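# Clip the loose flower to the dryer and level it

## Task

Pick up the flower lying on the table and clip it by its stem onto one of the dryer's pegs, then get the dryer's ring hanging level. No stem may be bent out of shape. It counts as done only when the dryer hangs freely from its rail and every flower hangs upside down (head toward the floor), held by a clip on its stem.

## Robot and tools

Robot: two arms, left_arm and right_arm, each with a two-finger gripper whose fingers point along its own +z axis and close along its y axis. Base poses in the scene frame: left_arm at (+0.042, +0.310, 0) m, quat_wxyz (+1.000, 0, 0, -0.023); right_arm at (+0.013, -0.286, 0) m, quat_wxyz (+1.000, 0, 0, -0.013). A camera stand is fixed behind the arms.

Frames: the scene frame has its origin at table-top height midway between the nominal bases, +z up, +x out over the table, and left_arm on the +y side (image left/right does not match arm names). Fixed cameras and the table use the scene frame. Each arm's reported hand pose, velocities, targets and wrist-camera pose are in that arm's own base frame, and offsets move along that arm's base axes, rotating about the Hand target's position. Reported positions can be off by a few centimetres, more at long reach. end_effector_position is the point between the finger pads, just under 1 cm behind the tips.

execute_actions(actions, cameras): actions is a list of up to 15 rows, one per 1/30 s control step; a short list repeats its last row until step 15. Each row is one flat list of 14 numbers in [-1, 1] covering both arms: left_arm dx, dy, dz, rx, ry, rz, opening, then right_arm in the same order. dx..rz are offsets, not poses: every row counts from the arm's Hand target as it was when the action began, and each new action starts from the current Hand target, so repeating an offset moves further. Scale: 1.0 equals 0.6 m or 180 degrees; rx, ry, rz form one rotation vector; a translation longer than 1.0 is shortened. Opening is absolute: +1 fully open (about 87 mm gap), +0.5 about 59-75 mm, 0 about 31-49 mm, -0.5 about 8-21 mm, -1 closed. To leave an arm alone send six zeros plus its current opening (0 is itself a command). cameras: names, ["all"], [] or null; images come only if asked or if actions is empty. An empty call also shows the scene number.

move(target, speed, blend, opening_speed, blocking, cameras): drives grippers in straight lines. target is one 14-number row (same layout and scale as above) or a list of up to 15 such rows; every row is an offset from the Hand targets at the move's start, not from the previous row. speed is top path speed in m/s, 0.002 to 2.9 (default 0.25; rotation up to twice that in rad/s), one value or one per target. blend in metres rounds corners of a list (0 = full stop at each). opening_speed (0.2 or more, units of the -1..+1 scale per second) makes openings change gradually. All paths finish together; the move is capped at 10 s. Paths do not avoid obstacles or the other arm, and grippers lag and overshoot more at high speed or with the arm stretched. Avoid routes passing near an arm's own base, which can whip the elbow. The result adds a move: line such as done, off_target, moving, held or fault, plus limits (paced = pose clipped, held = steps withheld). done means at rest within 10 mm and 2 degrees; it says nothing about contact. blocking=false returns after 0.5 s while the move continues.

wait(seconds, 0 to 3600) lets time pass without new commands; stop() brakes a running move. zoom_image(camera, region=[x0, y0, x1, y1] pixels, at most 504 by 504) enlarges part of the newest image of cam_head_left, cam_head_right, cam_high, cam_low, cam_left_wrist or cam_right_wrist. finished_scene(scene) ends the scene irreversibly; call it only when the goal holds with the robot released.

Control behaviour: each step the commanded orientation is clipped to within 40 degrees of the measured one. Hand target in a result is the last commanded (clipped) pose, and the base for the next offsets. Grippers often stop short or sag and tilt from friction and weight; check pose after each motion, correct tilt, and send the remaining distance as an offset. Small moves may not happen or go sideways. A blocked arm keeps pressing until commanded back past its gripper.

Gripping: grip_measured reads the finger motor position on the command scale. To hold something, command roughly 0.04 (up to 0.11 near the ends) below the reading at first contact for full force, less for a lighter hold. Parts thinner than about 1 mm get proportionally less force. Pad force tops out near 20 N; fast closing squeezes harder. For delicate stems, grip lightly so they are not deformed.

Result lines: end_effector_position (m) and end_effector_quat_wxyz per arm, Joint positions (last value = gripper 0 closed to 1 open), Joint velocities (may read within noise), Joint torques (offset, noisy; joints 1-3 wrap at ±28 N m), Tool commands, step readings of position for action calls, and MOTOR HOT or FAULT lines. Joint limits (rad): waist -2.618..3.054, shoulder 0..3.142, elbow 0..3.142 (straight at 2.901), wrist pitch ±1.571, wrist yaw ±1.571, wrist roll ±2.094.

Avoid: dropping anything or letting objects leave the table (fails the task), fast impacts, hard pushes on fixed or heavy things, releasing parts still moving, arm-to-arm contact or closing one gripper on the other's fingers, strain on wrist-camera cables (their contact counts as hand contact), and holding arms stretched or pushing at unreachable poses, which heats motors toward an over-temperature fold at 90 °C. Objects may occasionally be nudged by outside disturbances. Camera intrinsics and poses are given in the calibration block and may be slightly off.

Each tool is called after "Call:" as name([rows], argument=value, ...), one row to a line, values as JSON.

## Session

Call:
execute_actions(actions=[])

Scene clock: 0.00 s.
left_arm: end_effector_position=(+0.2456, +0.0791, +0.1613) grip_measured=+1.000 end_effector_quat_wxyz=(+0.667, -0.184, +0.722, -0.018) | right_arm: end_effector_position=(+0.3161, +0.0066, +0.2338) grip_measured=+1.000 end_effector_quat_wxyz=(+0.660, -0.107, +0.744, +0.013)
Joint positions: left_arm=[0.6 0.324 0.209 -0.003 0.375 -0.234 1] | right_arm=[-0.105 0.737 0.562 0.041 -0.265 -0.16 1]
Joint velocities: within noise
Joint torques (N m): no reading
Heat: left arm: 36 °C; right arm: 37 °C.
Hand target: left_arm +0.2466, +0.0798, +0.1697; +0.674, -0.180, +0.716, -0.016 | right_arm +0.3170, +0.0065, +0.2412; +0.667, -0.108, +0.737, +0.011
Tool commands: left_gripper/opening=+1.0 right_gripper/opening=+1.0

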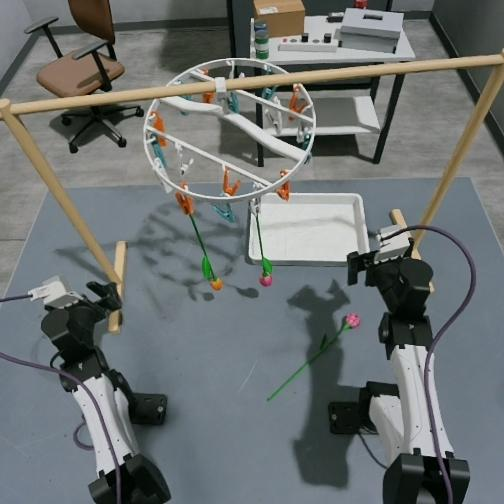

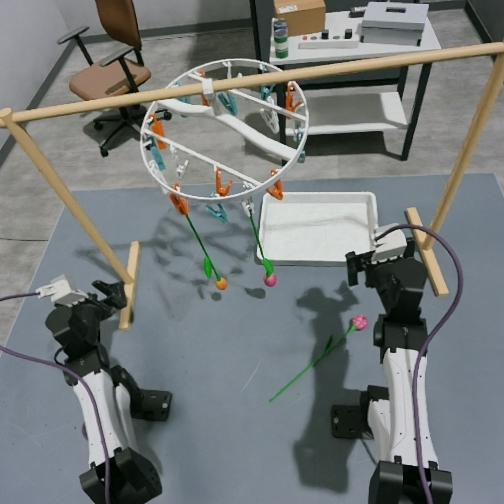

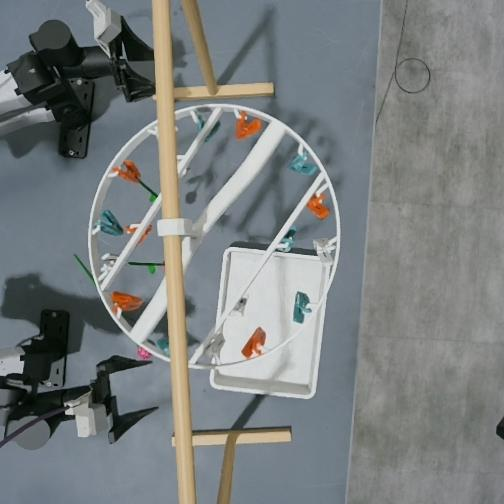

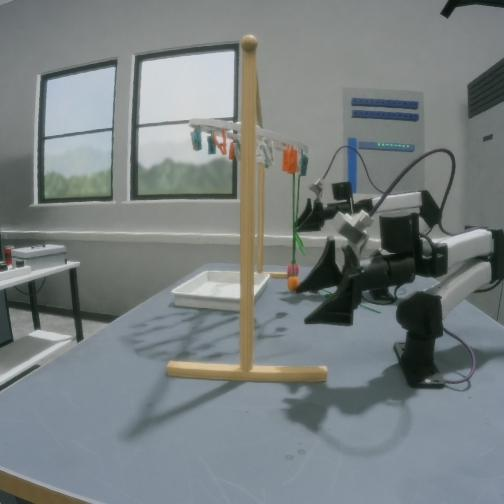

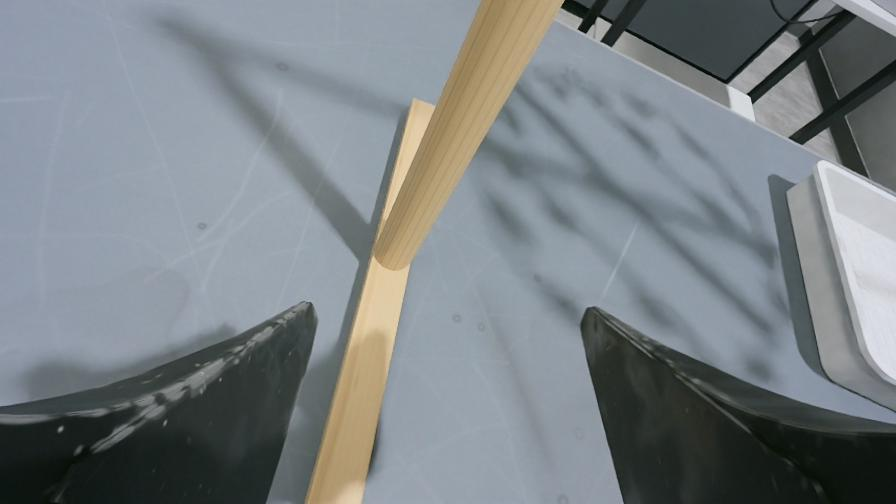

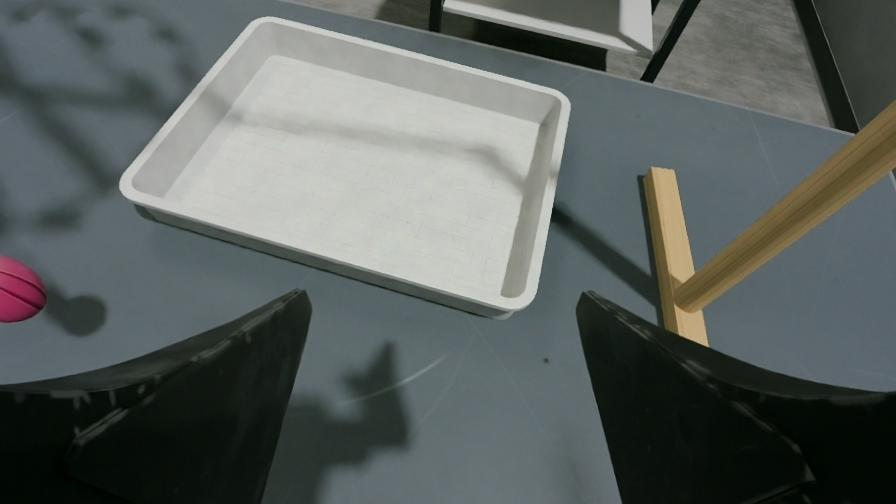

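Call:
zoom_image(camera="cam_head_left", region=[120, 40, 340, 300])

Call:
zoom_image(camera="cam_high", region=[70, 90, 350, 400])

Call:
zoom_image(camera="cam_low", region=[160, 90, 400, 330])

Call:
zoom_image(camera="cam_head_right", region=[240, 290, 400, 430])

Scaled by 1.938 from the camera's image (finer frame: 720x720).

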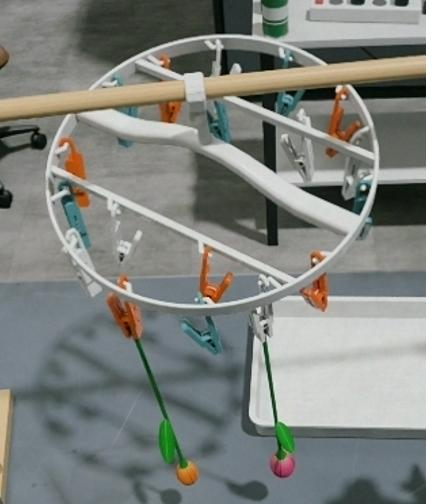

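Scaled by 1.626 from the camera's image (finer frame: 720x720).

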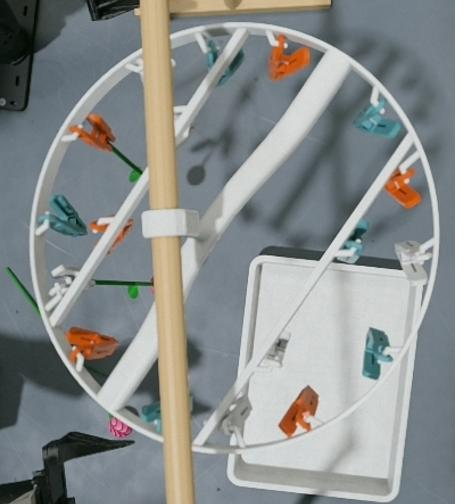

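Scaled by 2.100 from the camera's image (finer frame: 720x720).

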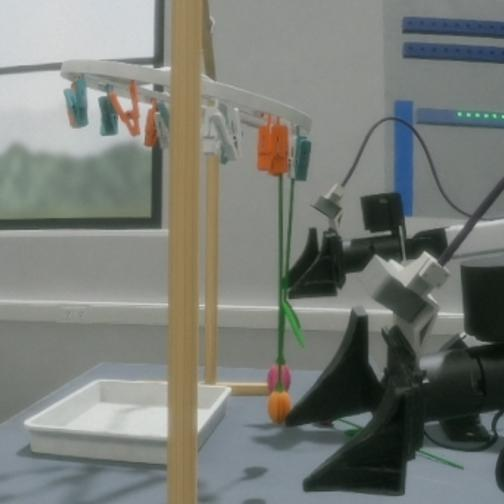

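Scaled by 3.150 from the camera's image (finer frame: 720x720).

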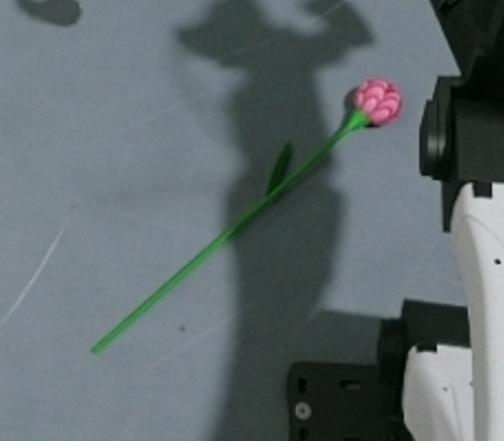

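Call:
zoom_image(camera="cam_head_left", region=[140, 100, 240, 220])

Call:
zoom_image(camera="cam_head_left", region=[210, 140, 310, 240])

Call:
zoom_image(camera="cam_head_right", region=[140, 130, 240, 230])

Call:
zoom_image(camera="cam_head_right", region=[200, 60, 320, 180])

Call:
zoom_image(camera="cam_high", region=[80, 140, 200, 260])

Call:
zoom_image(camera="cam_high", region=[80, 230, 200, 380])

Call:
zoom_image(camera="cam_high", region=[190, 90, 350, 250])

Call:
zoom_image(camera="cam_high", region=[190, 220, 350, 400])

Call:
zoom_image(camera="cam_low", region=[180, 100, 330, 200])

Scaled by 4.200 from the camera's image (finer frame: 720x720).

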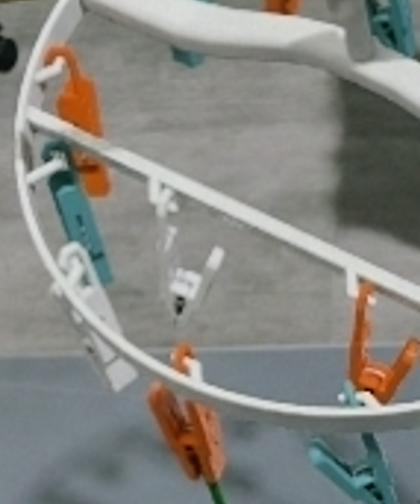

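Scaled by 5.040 from the camera's image (finer frame: 720x720).

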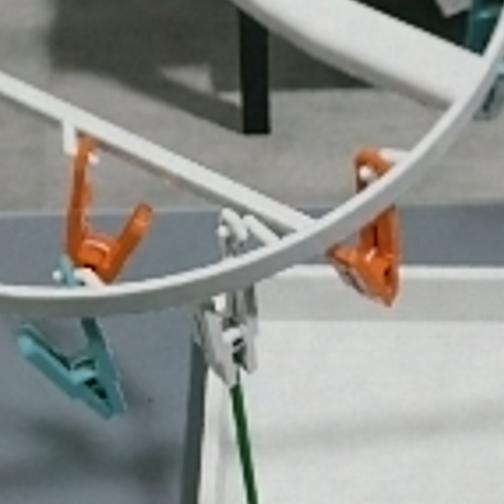

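Scaled by 5.040 from the camera's image (finer frame: 720x720).

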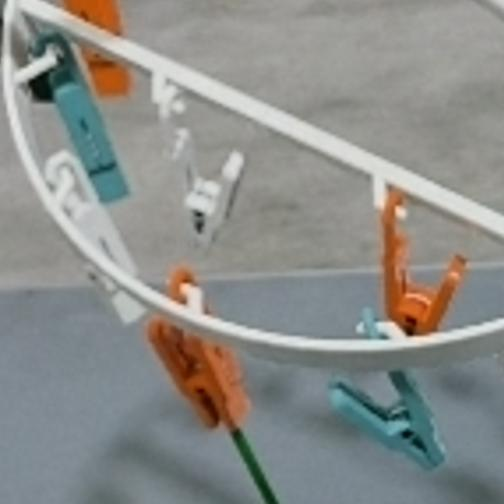

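Scaled by 4.200 from the camera's image (finer frame: 720x720).

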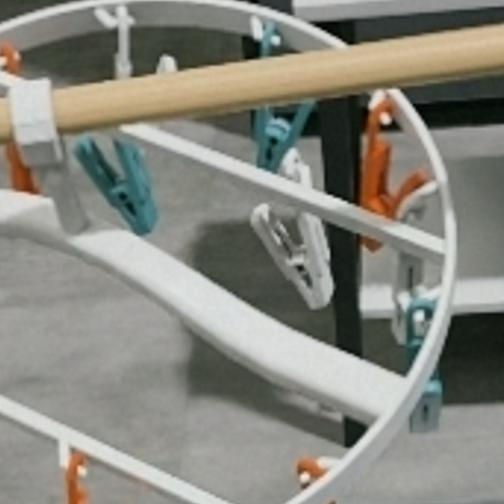

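Scaled by 4.200 from the camera's image (finer frame: 720x720).

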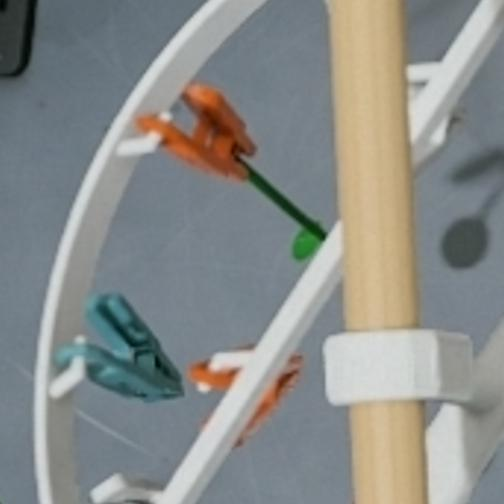

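Scaled by 3.360 from the camera's image (finer frame: 720x720).

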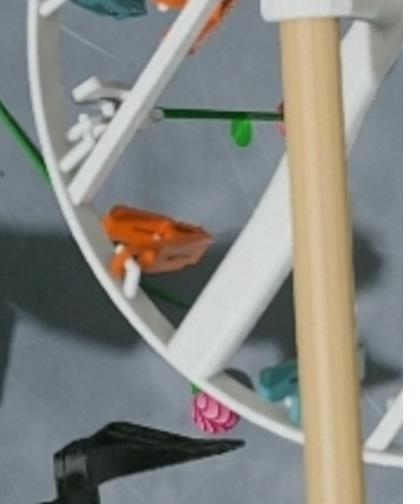

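Scaled by 3.150 from the camera's image (finer frame: 720x720).

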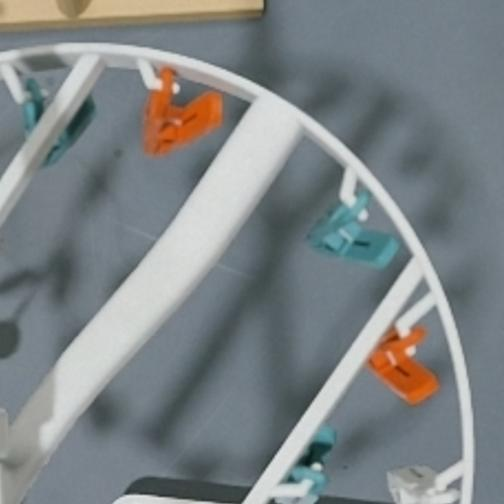

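Scaled by 2.800 from the camera's image (finer frame: 720x720).

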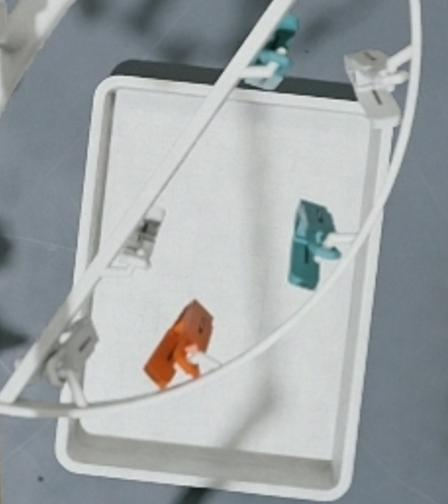

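Scaled by 3.360 from the camera's image (finer frame: 720x720).

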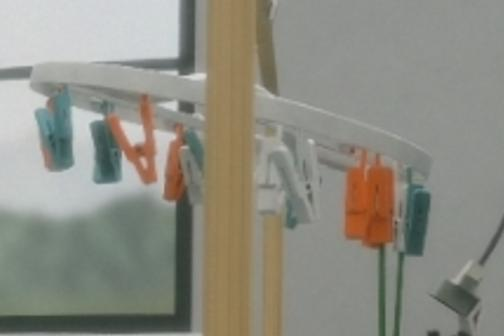

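Call:
zoom_image(camera="cam_head_left", region=[320, 200, 450, 330])

Call:
zoom_image(camera="cam_head_left", region=[20, 250, 150, 380])

Call:
zoom_image(camera="cam_high", region=[60, 320, 190, 450])

Call:
zoom_image(camera="cam_high", region=[60, 0, 190, 130])

Call:
zoom_image(camera="cam_low", region=[280, 160, 420, 340])

Scaled by 3.877 from the camera's image (finer frame: 720x720).

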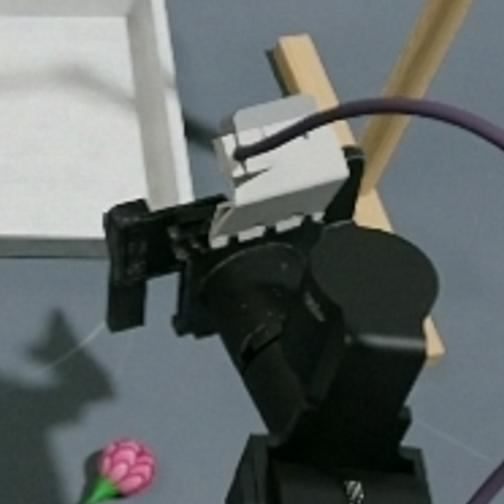

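Scaled by 3.877 from the camera's image (finer frame: 720x720).

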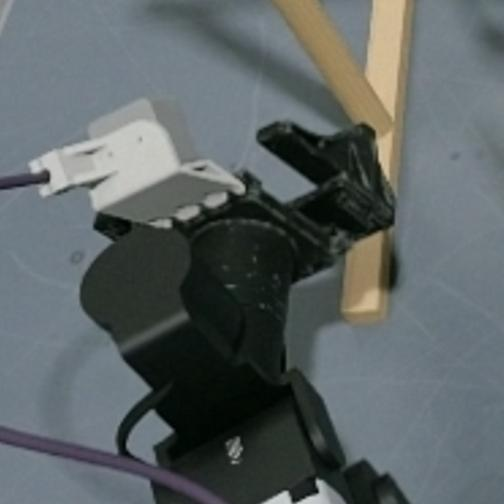

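Scaled by 3.877 from the camera's image (finer frame: 720x720).

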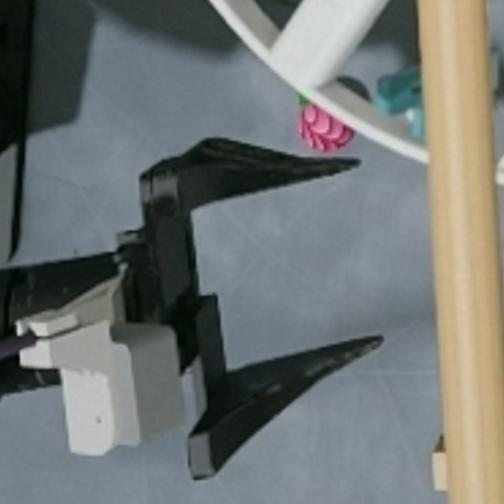

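Scaled by 3.877 from the camera's image (finer frame: 720x720).

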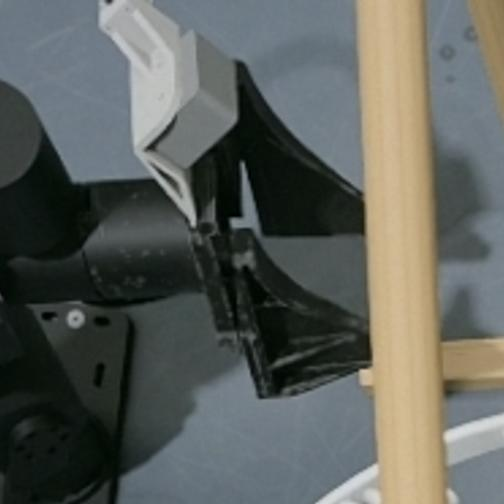

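Scaled by 2.800 from the camera's image (finer frame: 720x720).

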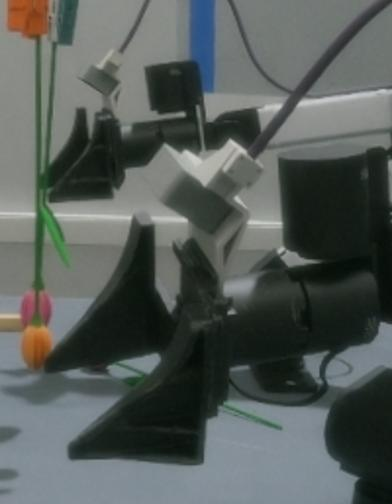

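Call:
move(target=[0.0208, -0.0, 0.0, 0, 0, 0, 1, 0, 0, 0, 0, 0, 0, 1], speed=0.3, cameras=[])

Scene clock: 70.87 s.
left_arm: end_effector_position=(+0.2548, +0.0769, +0.1587) grip_measured=+1.000 end_effector_quat_wxyz=(+0.663, -0.180, +0.726, -0.021) | right_arm: end_effector_position=(+0.3161, +0.0066, +0.2338) grip_measured=+1.000 end_effector_quat_wxyz=(+0.660, -0.107, +0.744, +0.013)
Joint positions: left_arm=[0.544 0.393 0.209 0.057 0.33 -0.234 1] | right_arm=[-0.105 0.737 0.562 0.041 -0.265 -0.16 1]
Joint torques (N m): left_arm=[-0.87 2.35 8.35 2.31 -0.21 0.02] | right_arm=[0.05 -0.36 8.62 2.13 -0.08 0.01]
Heat: left arm: 44 °C; right arm: 44 °C.
Hand target: left_arm +0.2591, +0.0797, +0.1698; +0.674, -0.180, +0.716, -0.016 | right_arm +0.3170, +0.0065, +0.2412; +0.667, -0.108, +0.737, +0.011
Off the commanded pose: left_arm 0.012 m, 2 deg | right_arm 0.007 m, 1 deg.
move: off_target (left_arm)

Call:
move(target=[0.1362, -0.2235, 0.217, -0.003, -0.2997, -0.28, 1, -0.3567, 0.2303, -0.1853, -0.4954, 0.2093, 0.5082, 0.6], speed=0.4, cameras=["all"])

Scene clock: 76.10 s.
left_arm: end_effector_position=(+0.3449, -0.0489, +0.2725) grip_measured=+1.000 end_effector_quat_wxyz=(+0.775, +0.086, +0.547, -0.306) | right_arm: end_effector_position=(+0.1018, +0.1415, +0.1249) grip_measured=+0.600 end_effector_quat_wxyz=(+0.005, +0.914, -0.405, -0.003)
Joint positions: left_arm=[0.244 1.286 0.346 1.473 0.701 -0.584 1] | right_arm=[1.161 1.254 1.054 -1.38 -0.006 -1.147 0.8]
Joint torques (N m): left_arm=[-0.79 -1.78 8.18 2.57 -0.04 0.04] | right_arm=[0.64 -2.35 8.43 0.32 -0.07 0.07]
Heat: left arm: 44 °C; right arm: 44 °C.
Hand target: left_arm +0.3408, -0.0543, +0.2999; +0.846, +0.154, +0.350, -0.371 | right_arm +0.1029, +0.1447, +0.1299; +0.000, +0.915, -0.405, +0.000
Off the commanded pose: left_arm 0.028 m, 26 deg | right_arm 0.006 m, 1 deg.
joint sent to its limit (left arm) — joint 4 (wrist pitch), upper limit. The joint targets are off in orientation, not in position.
move: off_target (left_arm)
cam_left_wrist: T_world_to_cam=[[-0.54017, -0.81229, 0.22001, 0.08884], [-0.48004, 0.08268, -0.87334, 0.43202], [0.69122, -0.57736, -0.43459, 0.00048]] pos_world=[0.25504, 0.03672, 0.35797]
cam_right_wrist: T_world_to_cam=[[0.75492, 0.65512, -0.0301, -0.163], [0.43883, -0.47051, 0.76554, -0.05352], [0.48736, -0.59113, -0.64268, 0.25735]] pos_world=[0.02112, 0.23373, 0.20146]

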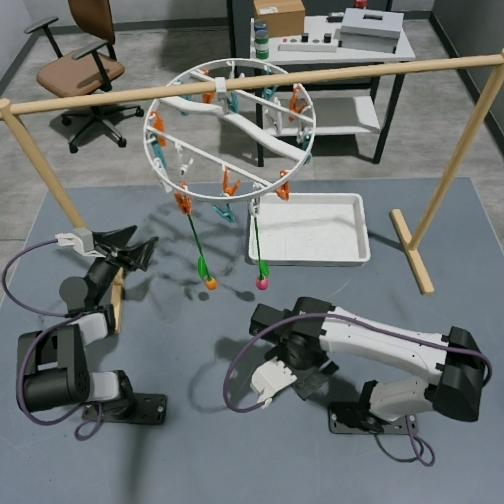

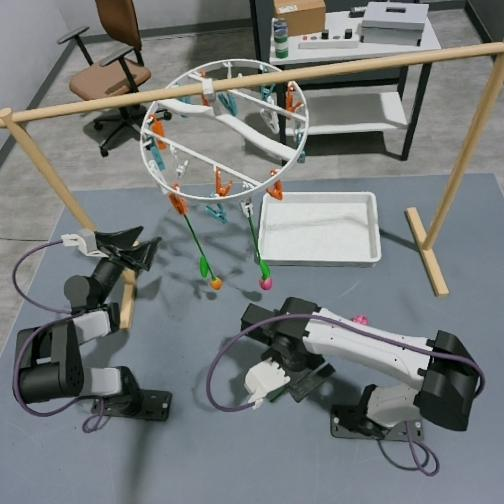

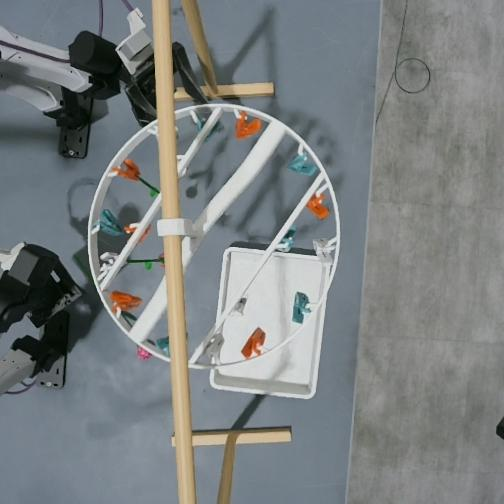

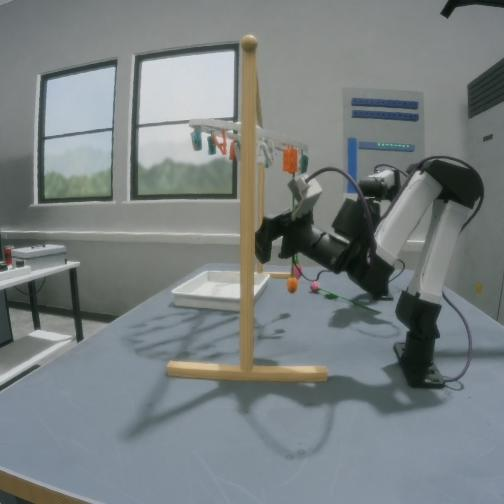

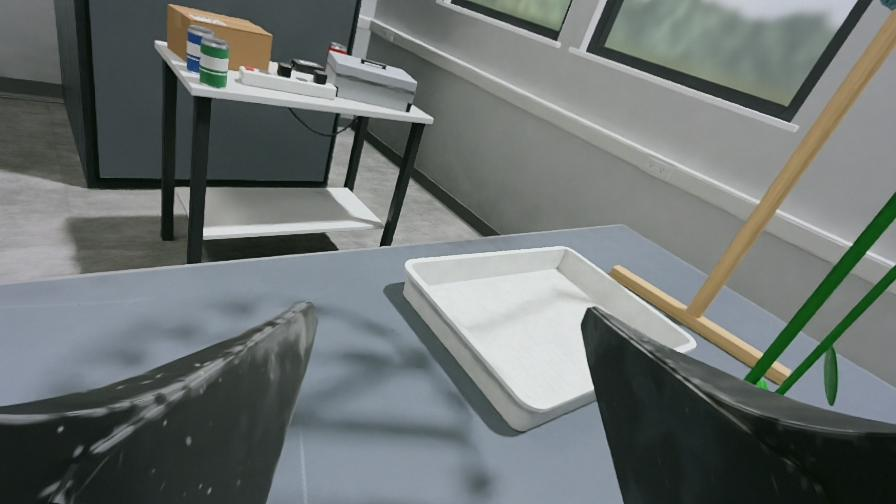

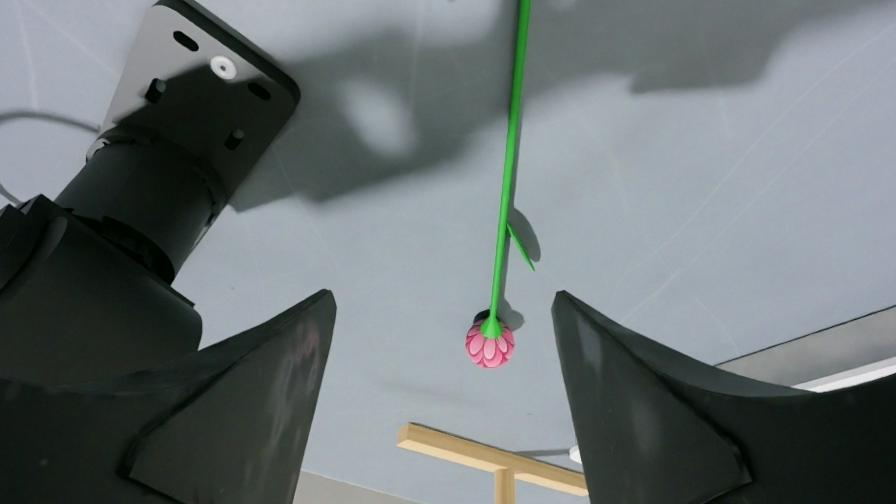

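Call:
move(target=[-0.068, 0.0572, 0.2502, 0.1227, 0.1128, 0, 1, 0.0863, -0.0358, -0.1082, 0, 0, 0, 0.3], speed=0.3, cameras=["all"])

Scene clock: 95.53 s.
left_arm: end_effector_position=(+0.3016, -0.0201, +0.4441) grip_measured=+1.000 end_effector_quat_wxyz=(+0.728, +0.235, +0.558, -0.322) | right_arm: end_effector_position=(+0.1531, +0.1231, +0.0677) grip_measured=+0.300 end_effector_quat_wxyz=(+0.000, +0.914, -0.406, +0.001)
Joint positions: left_arm=[0.559 1.168 1.009 1.116 1.238 -0.947 1] | right_arm=[0.89 1.307 0.862 -1.125 0.002 -1.416 0.65]
Joint torques (N m): left_arm=[0.47 -1.55 8.46 0.72 -0.3 -0.01] | right_arm=[-0.51 -2.41 5.53 0.51 -0.13 -0.11]
Heat: left arm: 45 °C; right arm: 40 °C.
Hand target: left_arm +0.3001, -0.0200, +0.4500; +0.727, +0.244, +0.557, -0.319 | right_arm +0.1548, +0.1232, +0.0651; +0.000, +0.914, -0.405, +0.000
Off the commanded pose: left_arm 0.006 m, 1 deg | right_arm 0.003 m, 0 deg.
move: done
cam_left_wrist: T_world_to_cam=[[-0.70805, -0.7055, 0.03063, 0.18803], [-0.41231, 0.37781, -0.82901, 0.52453], [0.57329, -0.59961, -0.55839, 0.21173]] pos_world=[0.22802, 0.06144, 0.54731]
cam_right_wrist: T_world_to_cam=[[0.75615, 0.65417, -0.01744, -0.19225], [0.42923, -0.47568, 0.76778, -0.03896], [0.49396, -0.58805, -0.64047, 0.18315]] pos_world=[0.07162, 0.21494, 0.14387]

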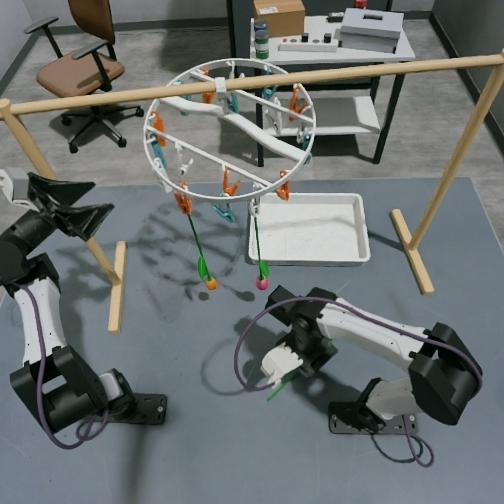

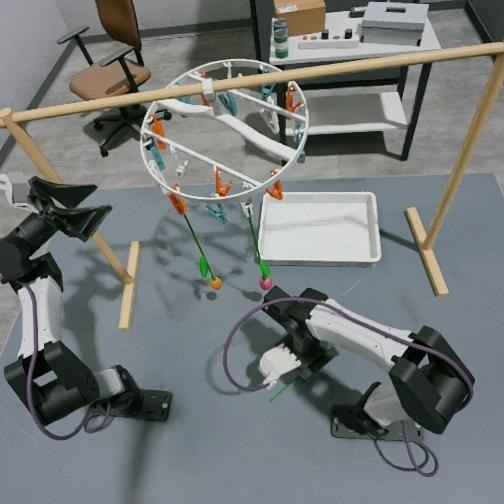

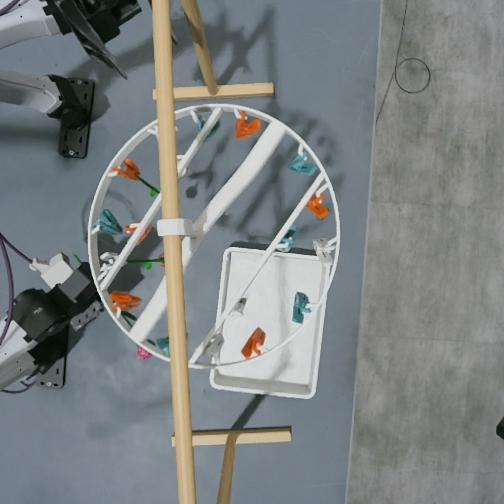

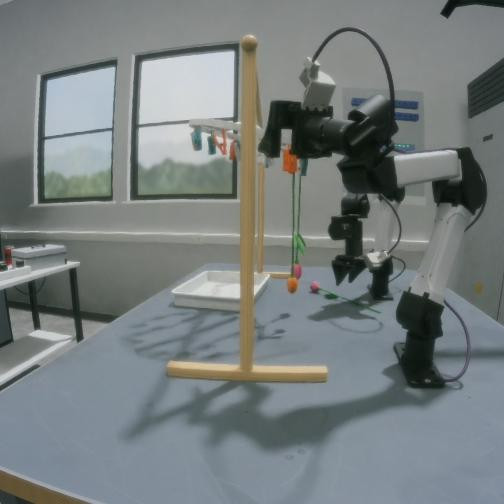

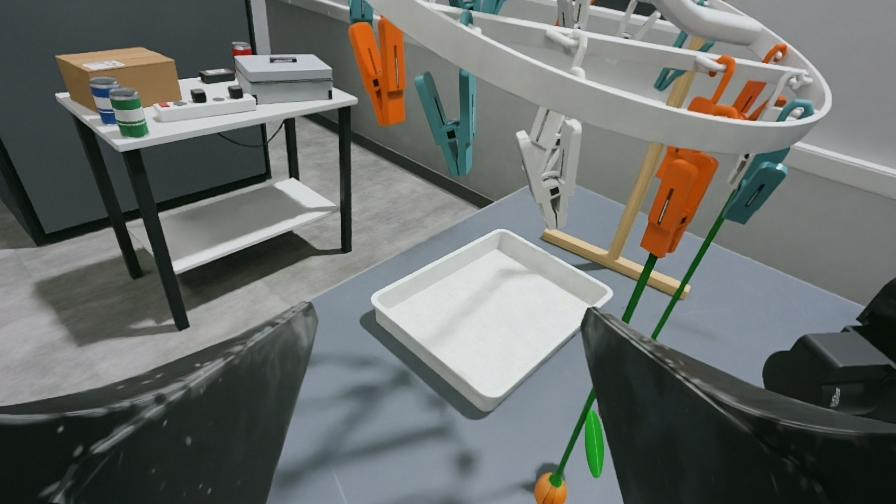

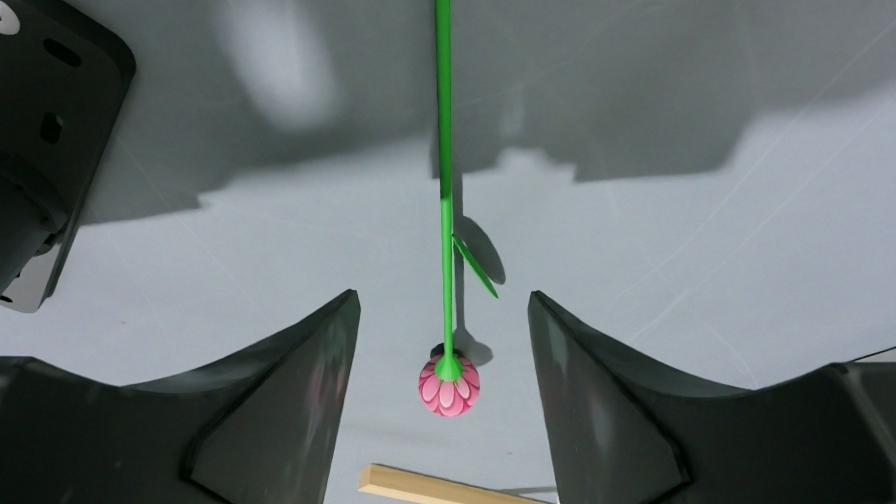

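Call:
move(target=[0, 0, 0, 0, 0, 0, 1, -0.001, 0.0, -0.0885, 0, 0, 0, 0.3], speed=0.12, cameras=["cam_right_wrist", "cam_head_right", "cam_low"])

Scene clock: 100.73 s.
left_arm: end_effector_position=(+0.3016, -0.0201, +0.4441) grip_measured=+1.000 end_effector_quat_wxyz=(+0.728, +0.235, +0.558, -0.322) | right_arm: end_effector_position=(+0.1529, +0.1229, +0.0144) grip_measured=+0.300 end_effector_quat_wxyz=(+0.000, +0.914, -0.406, +0.001)
Joint positions: left_arm=[0.559 1.168 1.009 1.116 1.238 -0.948 1] | right_arm=[0.89 1.383 0.695 -0.883 0.002 -1.416 0.65]
Joint torques (N m): left_arm=[0.49 -1.57 8.47 0.72 -0.31 -0.03] | right_arm=[-0.29 -2.54 5.24 0.52 -0.13 -0.08]
Heat: left arm: 43 °C; right arm: 39 °C.
Hand target: left_arm +0.3001, -0.0200, +0.4500; +0.727, +0.244, +0.557, -0.319 | right_arm +0.1541, +0.1231, +0.0119; +0.000, +0.914, -0.405, +0.000
Off the commanded pose: left_arm 0.006 m, 1 deg | right_arm 0.003 m, 0 deg.
move: done
cam_right_wrist: T_world_to_cam=[[0.75613, 0.65417, -0.01824, -0.1929], [0.42962, -0.47518, 0.76787, 0.00177], [0.49365, -0.58844, -0.64035, 0.14905]] pos_world=[0.07152, 0.21474, 0.09057]
Images, in order (width x height): cam_head_right 504x504, cam_low 504x504, cam_right_wrist 896x504.

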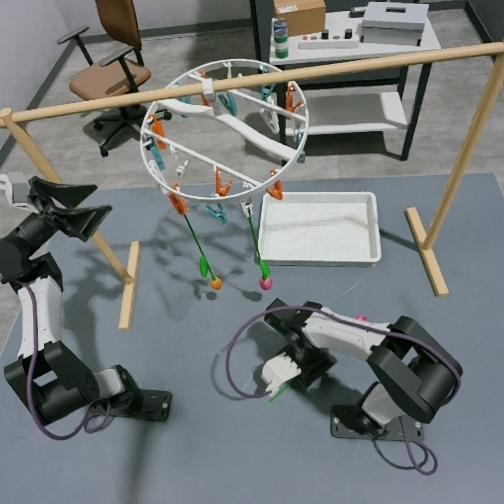

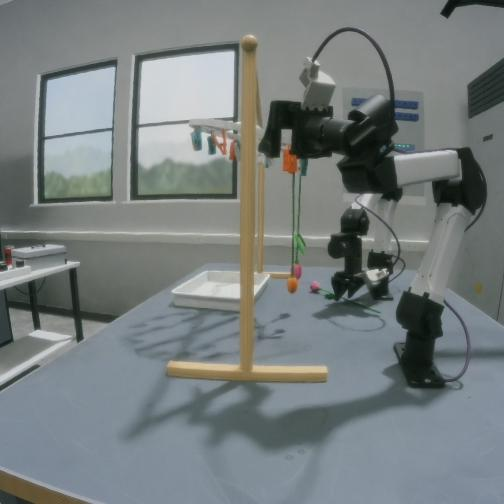

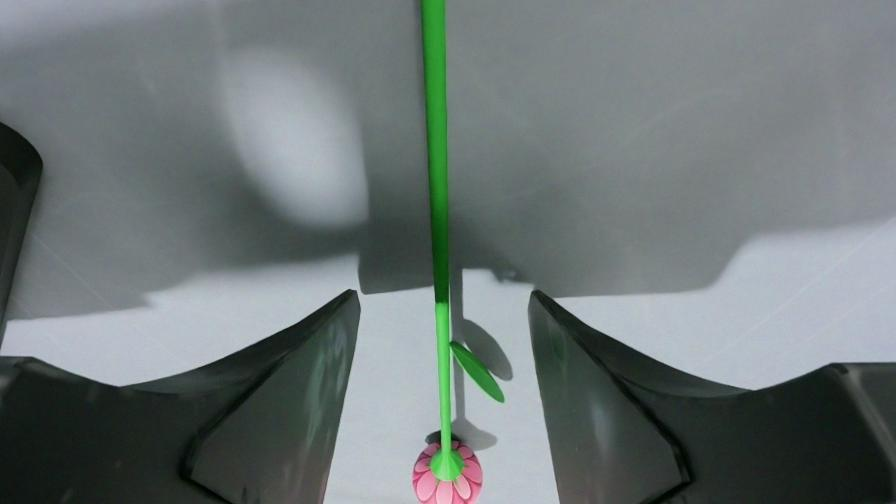

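Call:
move(target=[0, 0, 0, 0, 0, 0, 1, 0, 0, 0, 0, 0, 0, -0.95], opening_speed=1.0, cameras=["cam_right_wrist"])

Scene clock: 104.10 s.
left_arm: end_effector_position=(+0.3016, -0.0201, +0.4441) grip_measured=+1.000 end_effector_quat_wxyz=(+0.728, +0.235, +0.558, -0.322) | right_arm: end_effector_position=(+0.1530, +0.1230, +0.0144) grip_measured=-0.742 end_effector_quat_wxyz=(+0.000, +0.914, -0.406, +0.001)
Joint positions: left_arm=[0.559 1.168 1.009 1.116 1.238 -0.948 1] | right_arm=[0.89 1.383 0.695 -0.883 0.002 -1.416 0.129]
Joint torques (N m): left_arm=[0.5 -1.55 8.46 0.72 -0.31 -0.03] | right_arm=[-0.31 -2.51 5.27 0.52 -0.12 -0.08]
Heat: left arm: 43 °C; right arm: 39 °C.
Hand target: left_arm +0.3001, -0.0200, +0.4500; +0.727, +0.244, +0.557, -0.319 | right_arm +0.1541, +0.1231, +0.0119; +0.000, +0.914, -0.405, +0.000
Off the commanded pose: left_arm 0.006 m, 1 deg | right_arm 0.003 m, 0 deg.
move: done
cam_right_wrist: T_world_to_cam=[[0.75617, 0.65413, -0.01784, -0.193], [0.42943, -0.47549, 0.76779, 0.0019], [0.49375, -0.58824, -0.64045, 0.14906]] pos_world=[0.07152, 0.21484, 0.09057]

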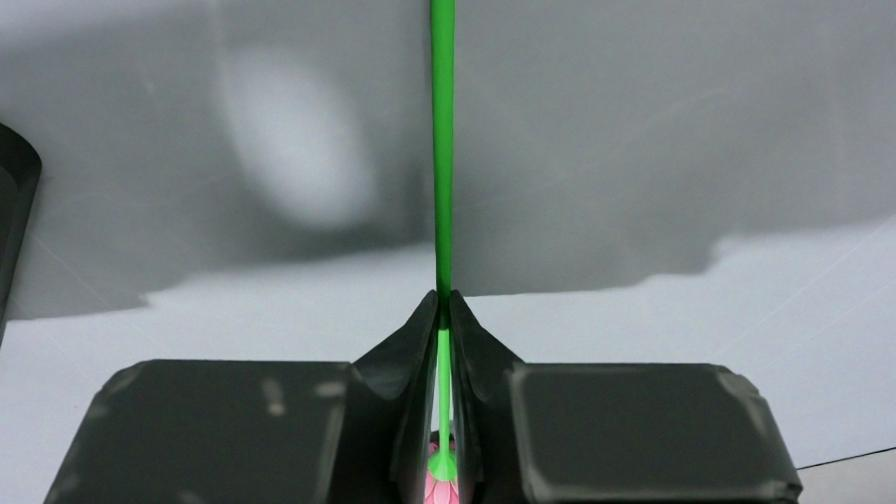

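Call:
zoom_image(camera="cam_right_wrist", region=[300, 200, 600, 504])

Call:
wait(seconds=0.1, cameras=["cam_left_wrist"])

Call:
zoom_image(camera="cam_left_wrist", region=[320, 0, 620, 250])

Call:
zoom_image(camera="cam_left_wrist", region=[560, 0, 860, 250])

Scaled by 1.658 from the camera's image (finer frame: 1280x720).

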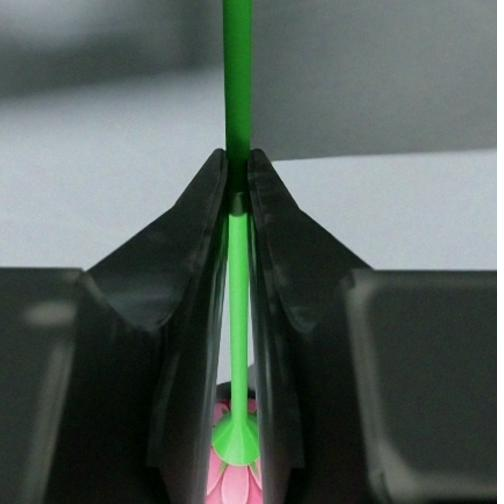

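Scene clock: 109.17 s.
left_arm: end_effector_position=(+0.3016, -0.0201, +0.4441) grip_measured=+1.000 end_effector_quat_wxyz=(+0.728, +0.235, +0.558, -0.322) | right_arm: end_effector_position=(+0.1530, +0.1230, +0.0144) grip_measured=-0.742 end_effector_quat_wxyz=(+0.000, +0.914, -0.406, +0.001)
Joint positions: left_arm=[0.559 1.168 1.009 1.116 1.238 -0.948 1] | right_arm=[0.89 1.383 0.695 -0.883 0.002 -1.416 0.129]
Joint torques (N m): left_arm=[0.47 -1.57 8.47 0.73 -0.31 -0.03] | right_arm=[-0.31 -2.61 5.27 0.52 -0.13 -0.08]
Heat: left arm: 43 °C; right arm: 39 °C.
Hand target: left_arm +0.3001, -0.0200, +0.4500; +0.727, +0.244, +0.557, -0.319 | right_arm +0.1541, +0.1231, +0.0119; +0.000, +0.914, -0.405, +0.000
Tool commands: left_gripper/opening=+1.0 right_gripper/opening=-0.95
Off the commanded pose: left_arm 0.006 m, 1 deg | right_arm 0.003 m, 0 deg.
wait: 0.10 s; at rest from the start
cam_left_wrist: T_world_to_cam=[[-0.70834, -0.70518, 0.03136, 0.18775], [-0.41279, 0.37779, -0.82878, 0.52455], [0.57259, -0.6, -0.55869, 0.21202]] pos_world=[0.22813, 0.06144, 0.54731]

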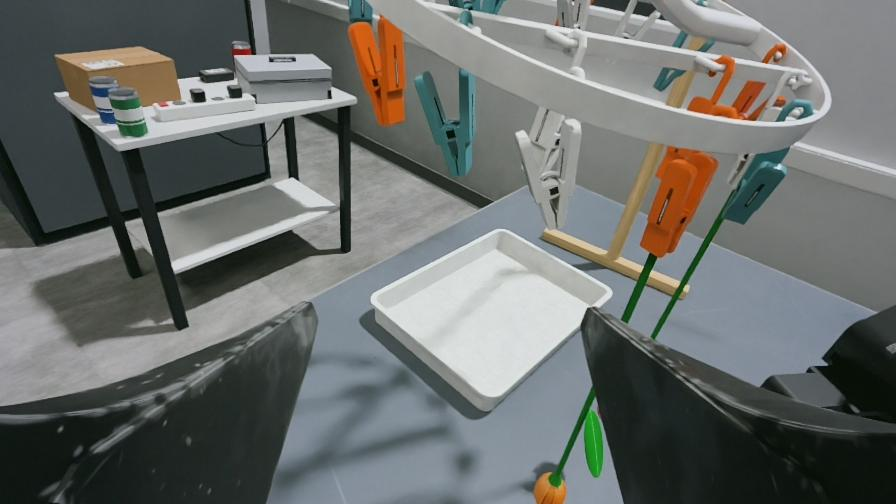

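Scaled by 1.680 from the camera's image (finer frame: 1280x720).

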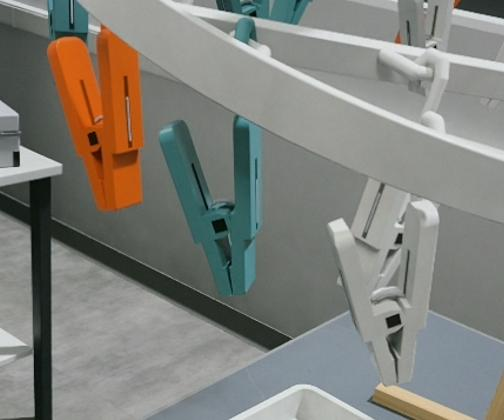

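Scaled by 1.680 from the camera's image (finer frame: 1280x720).

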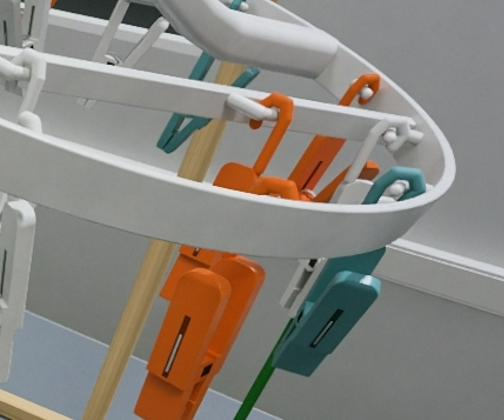

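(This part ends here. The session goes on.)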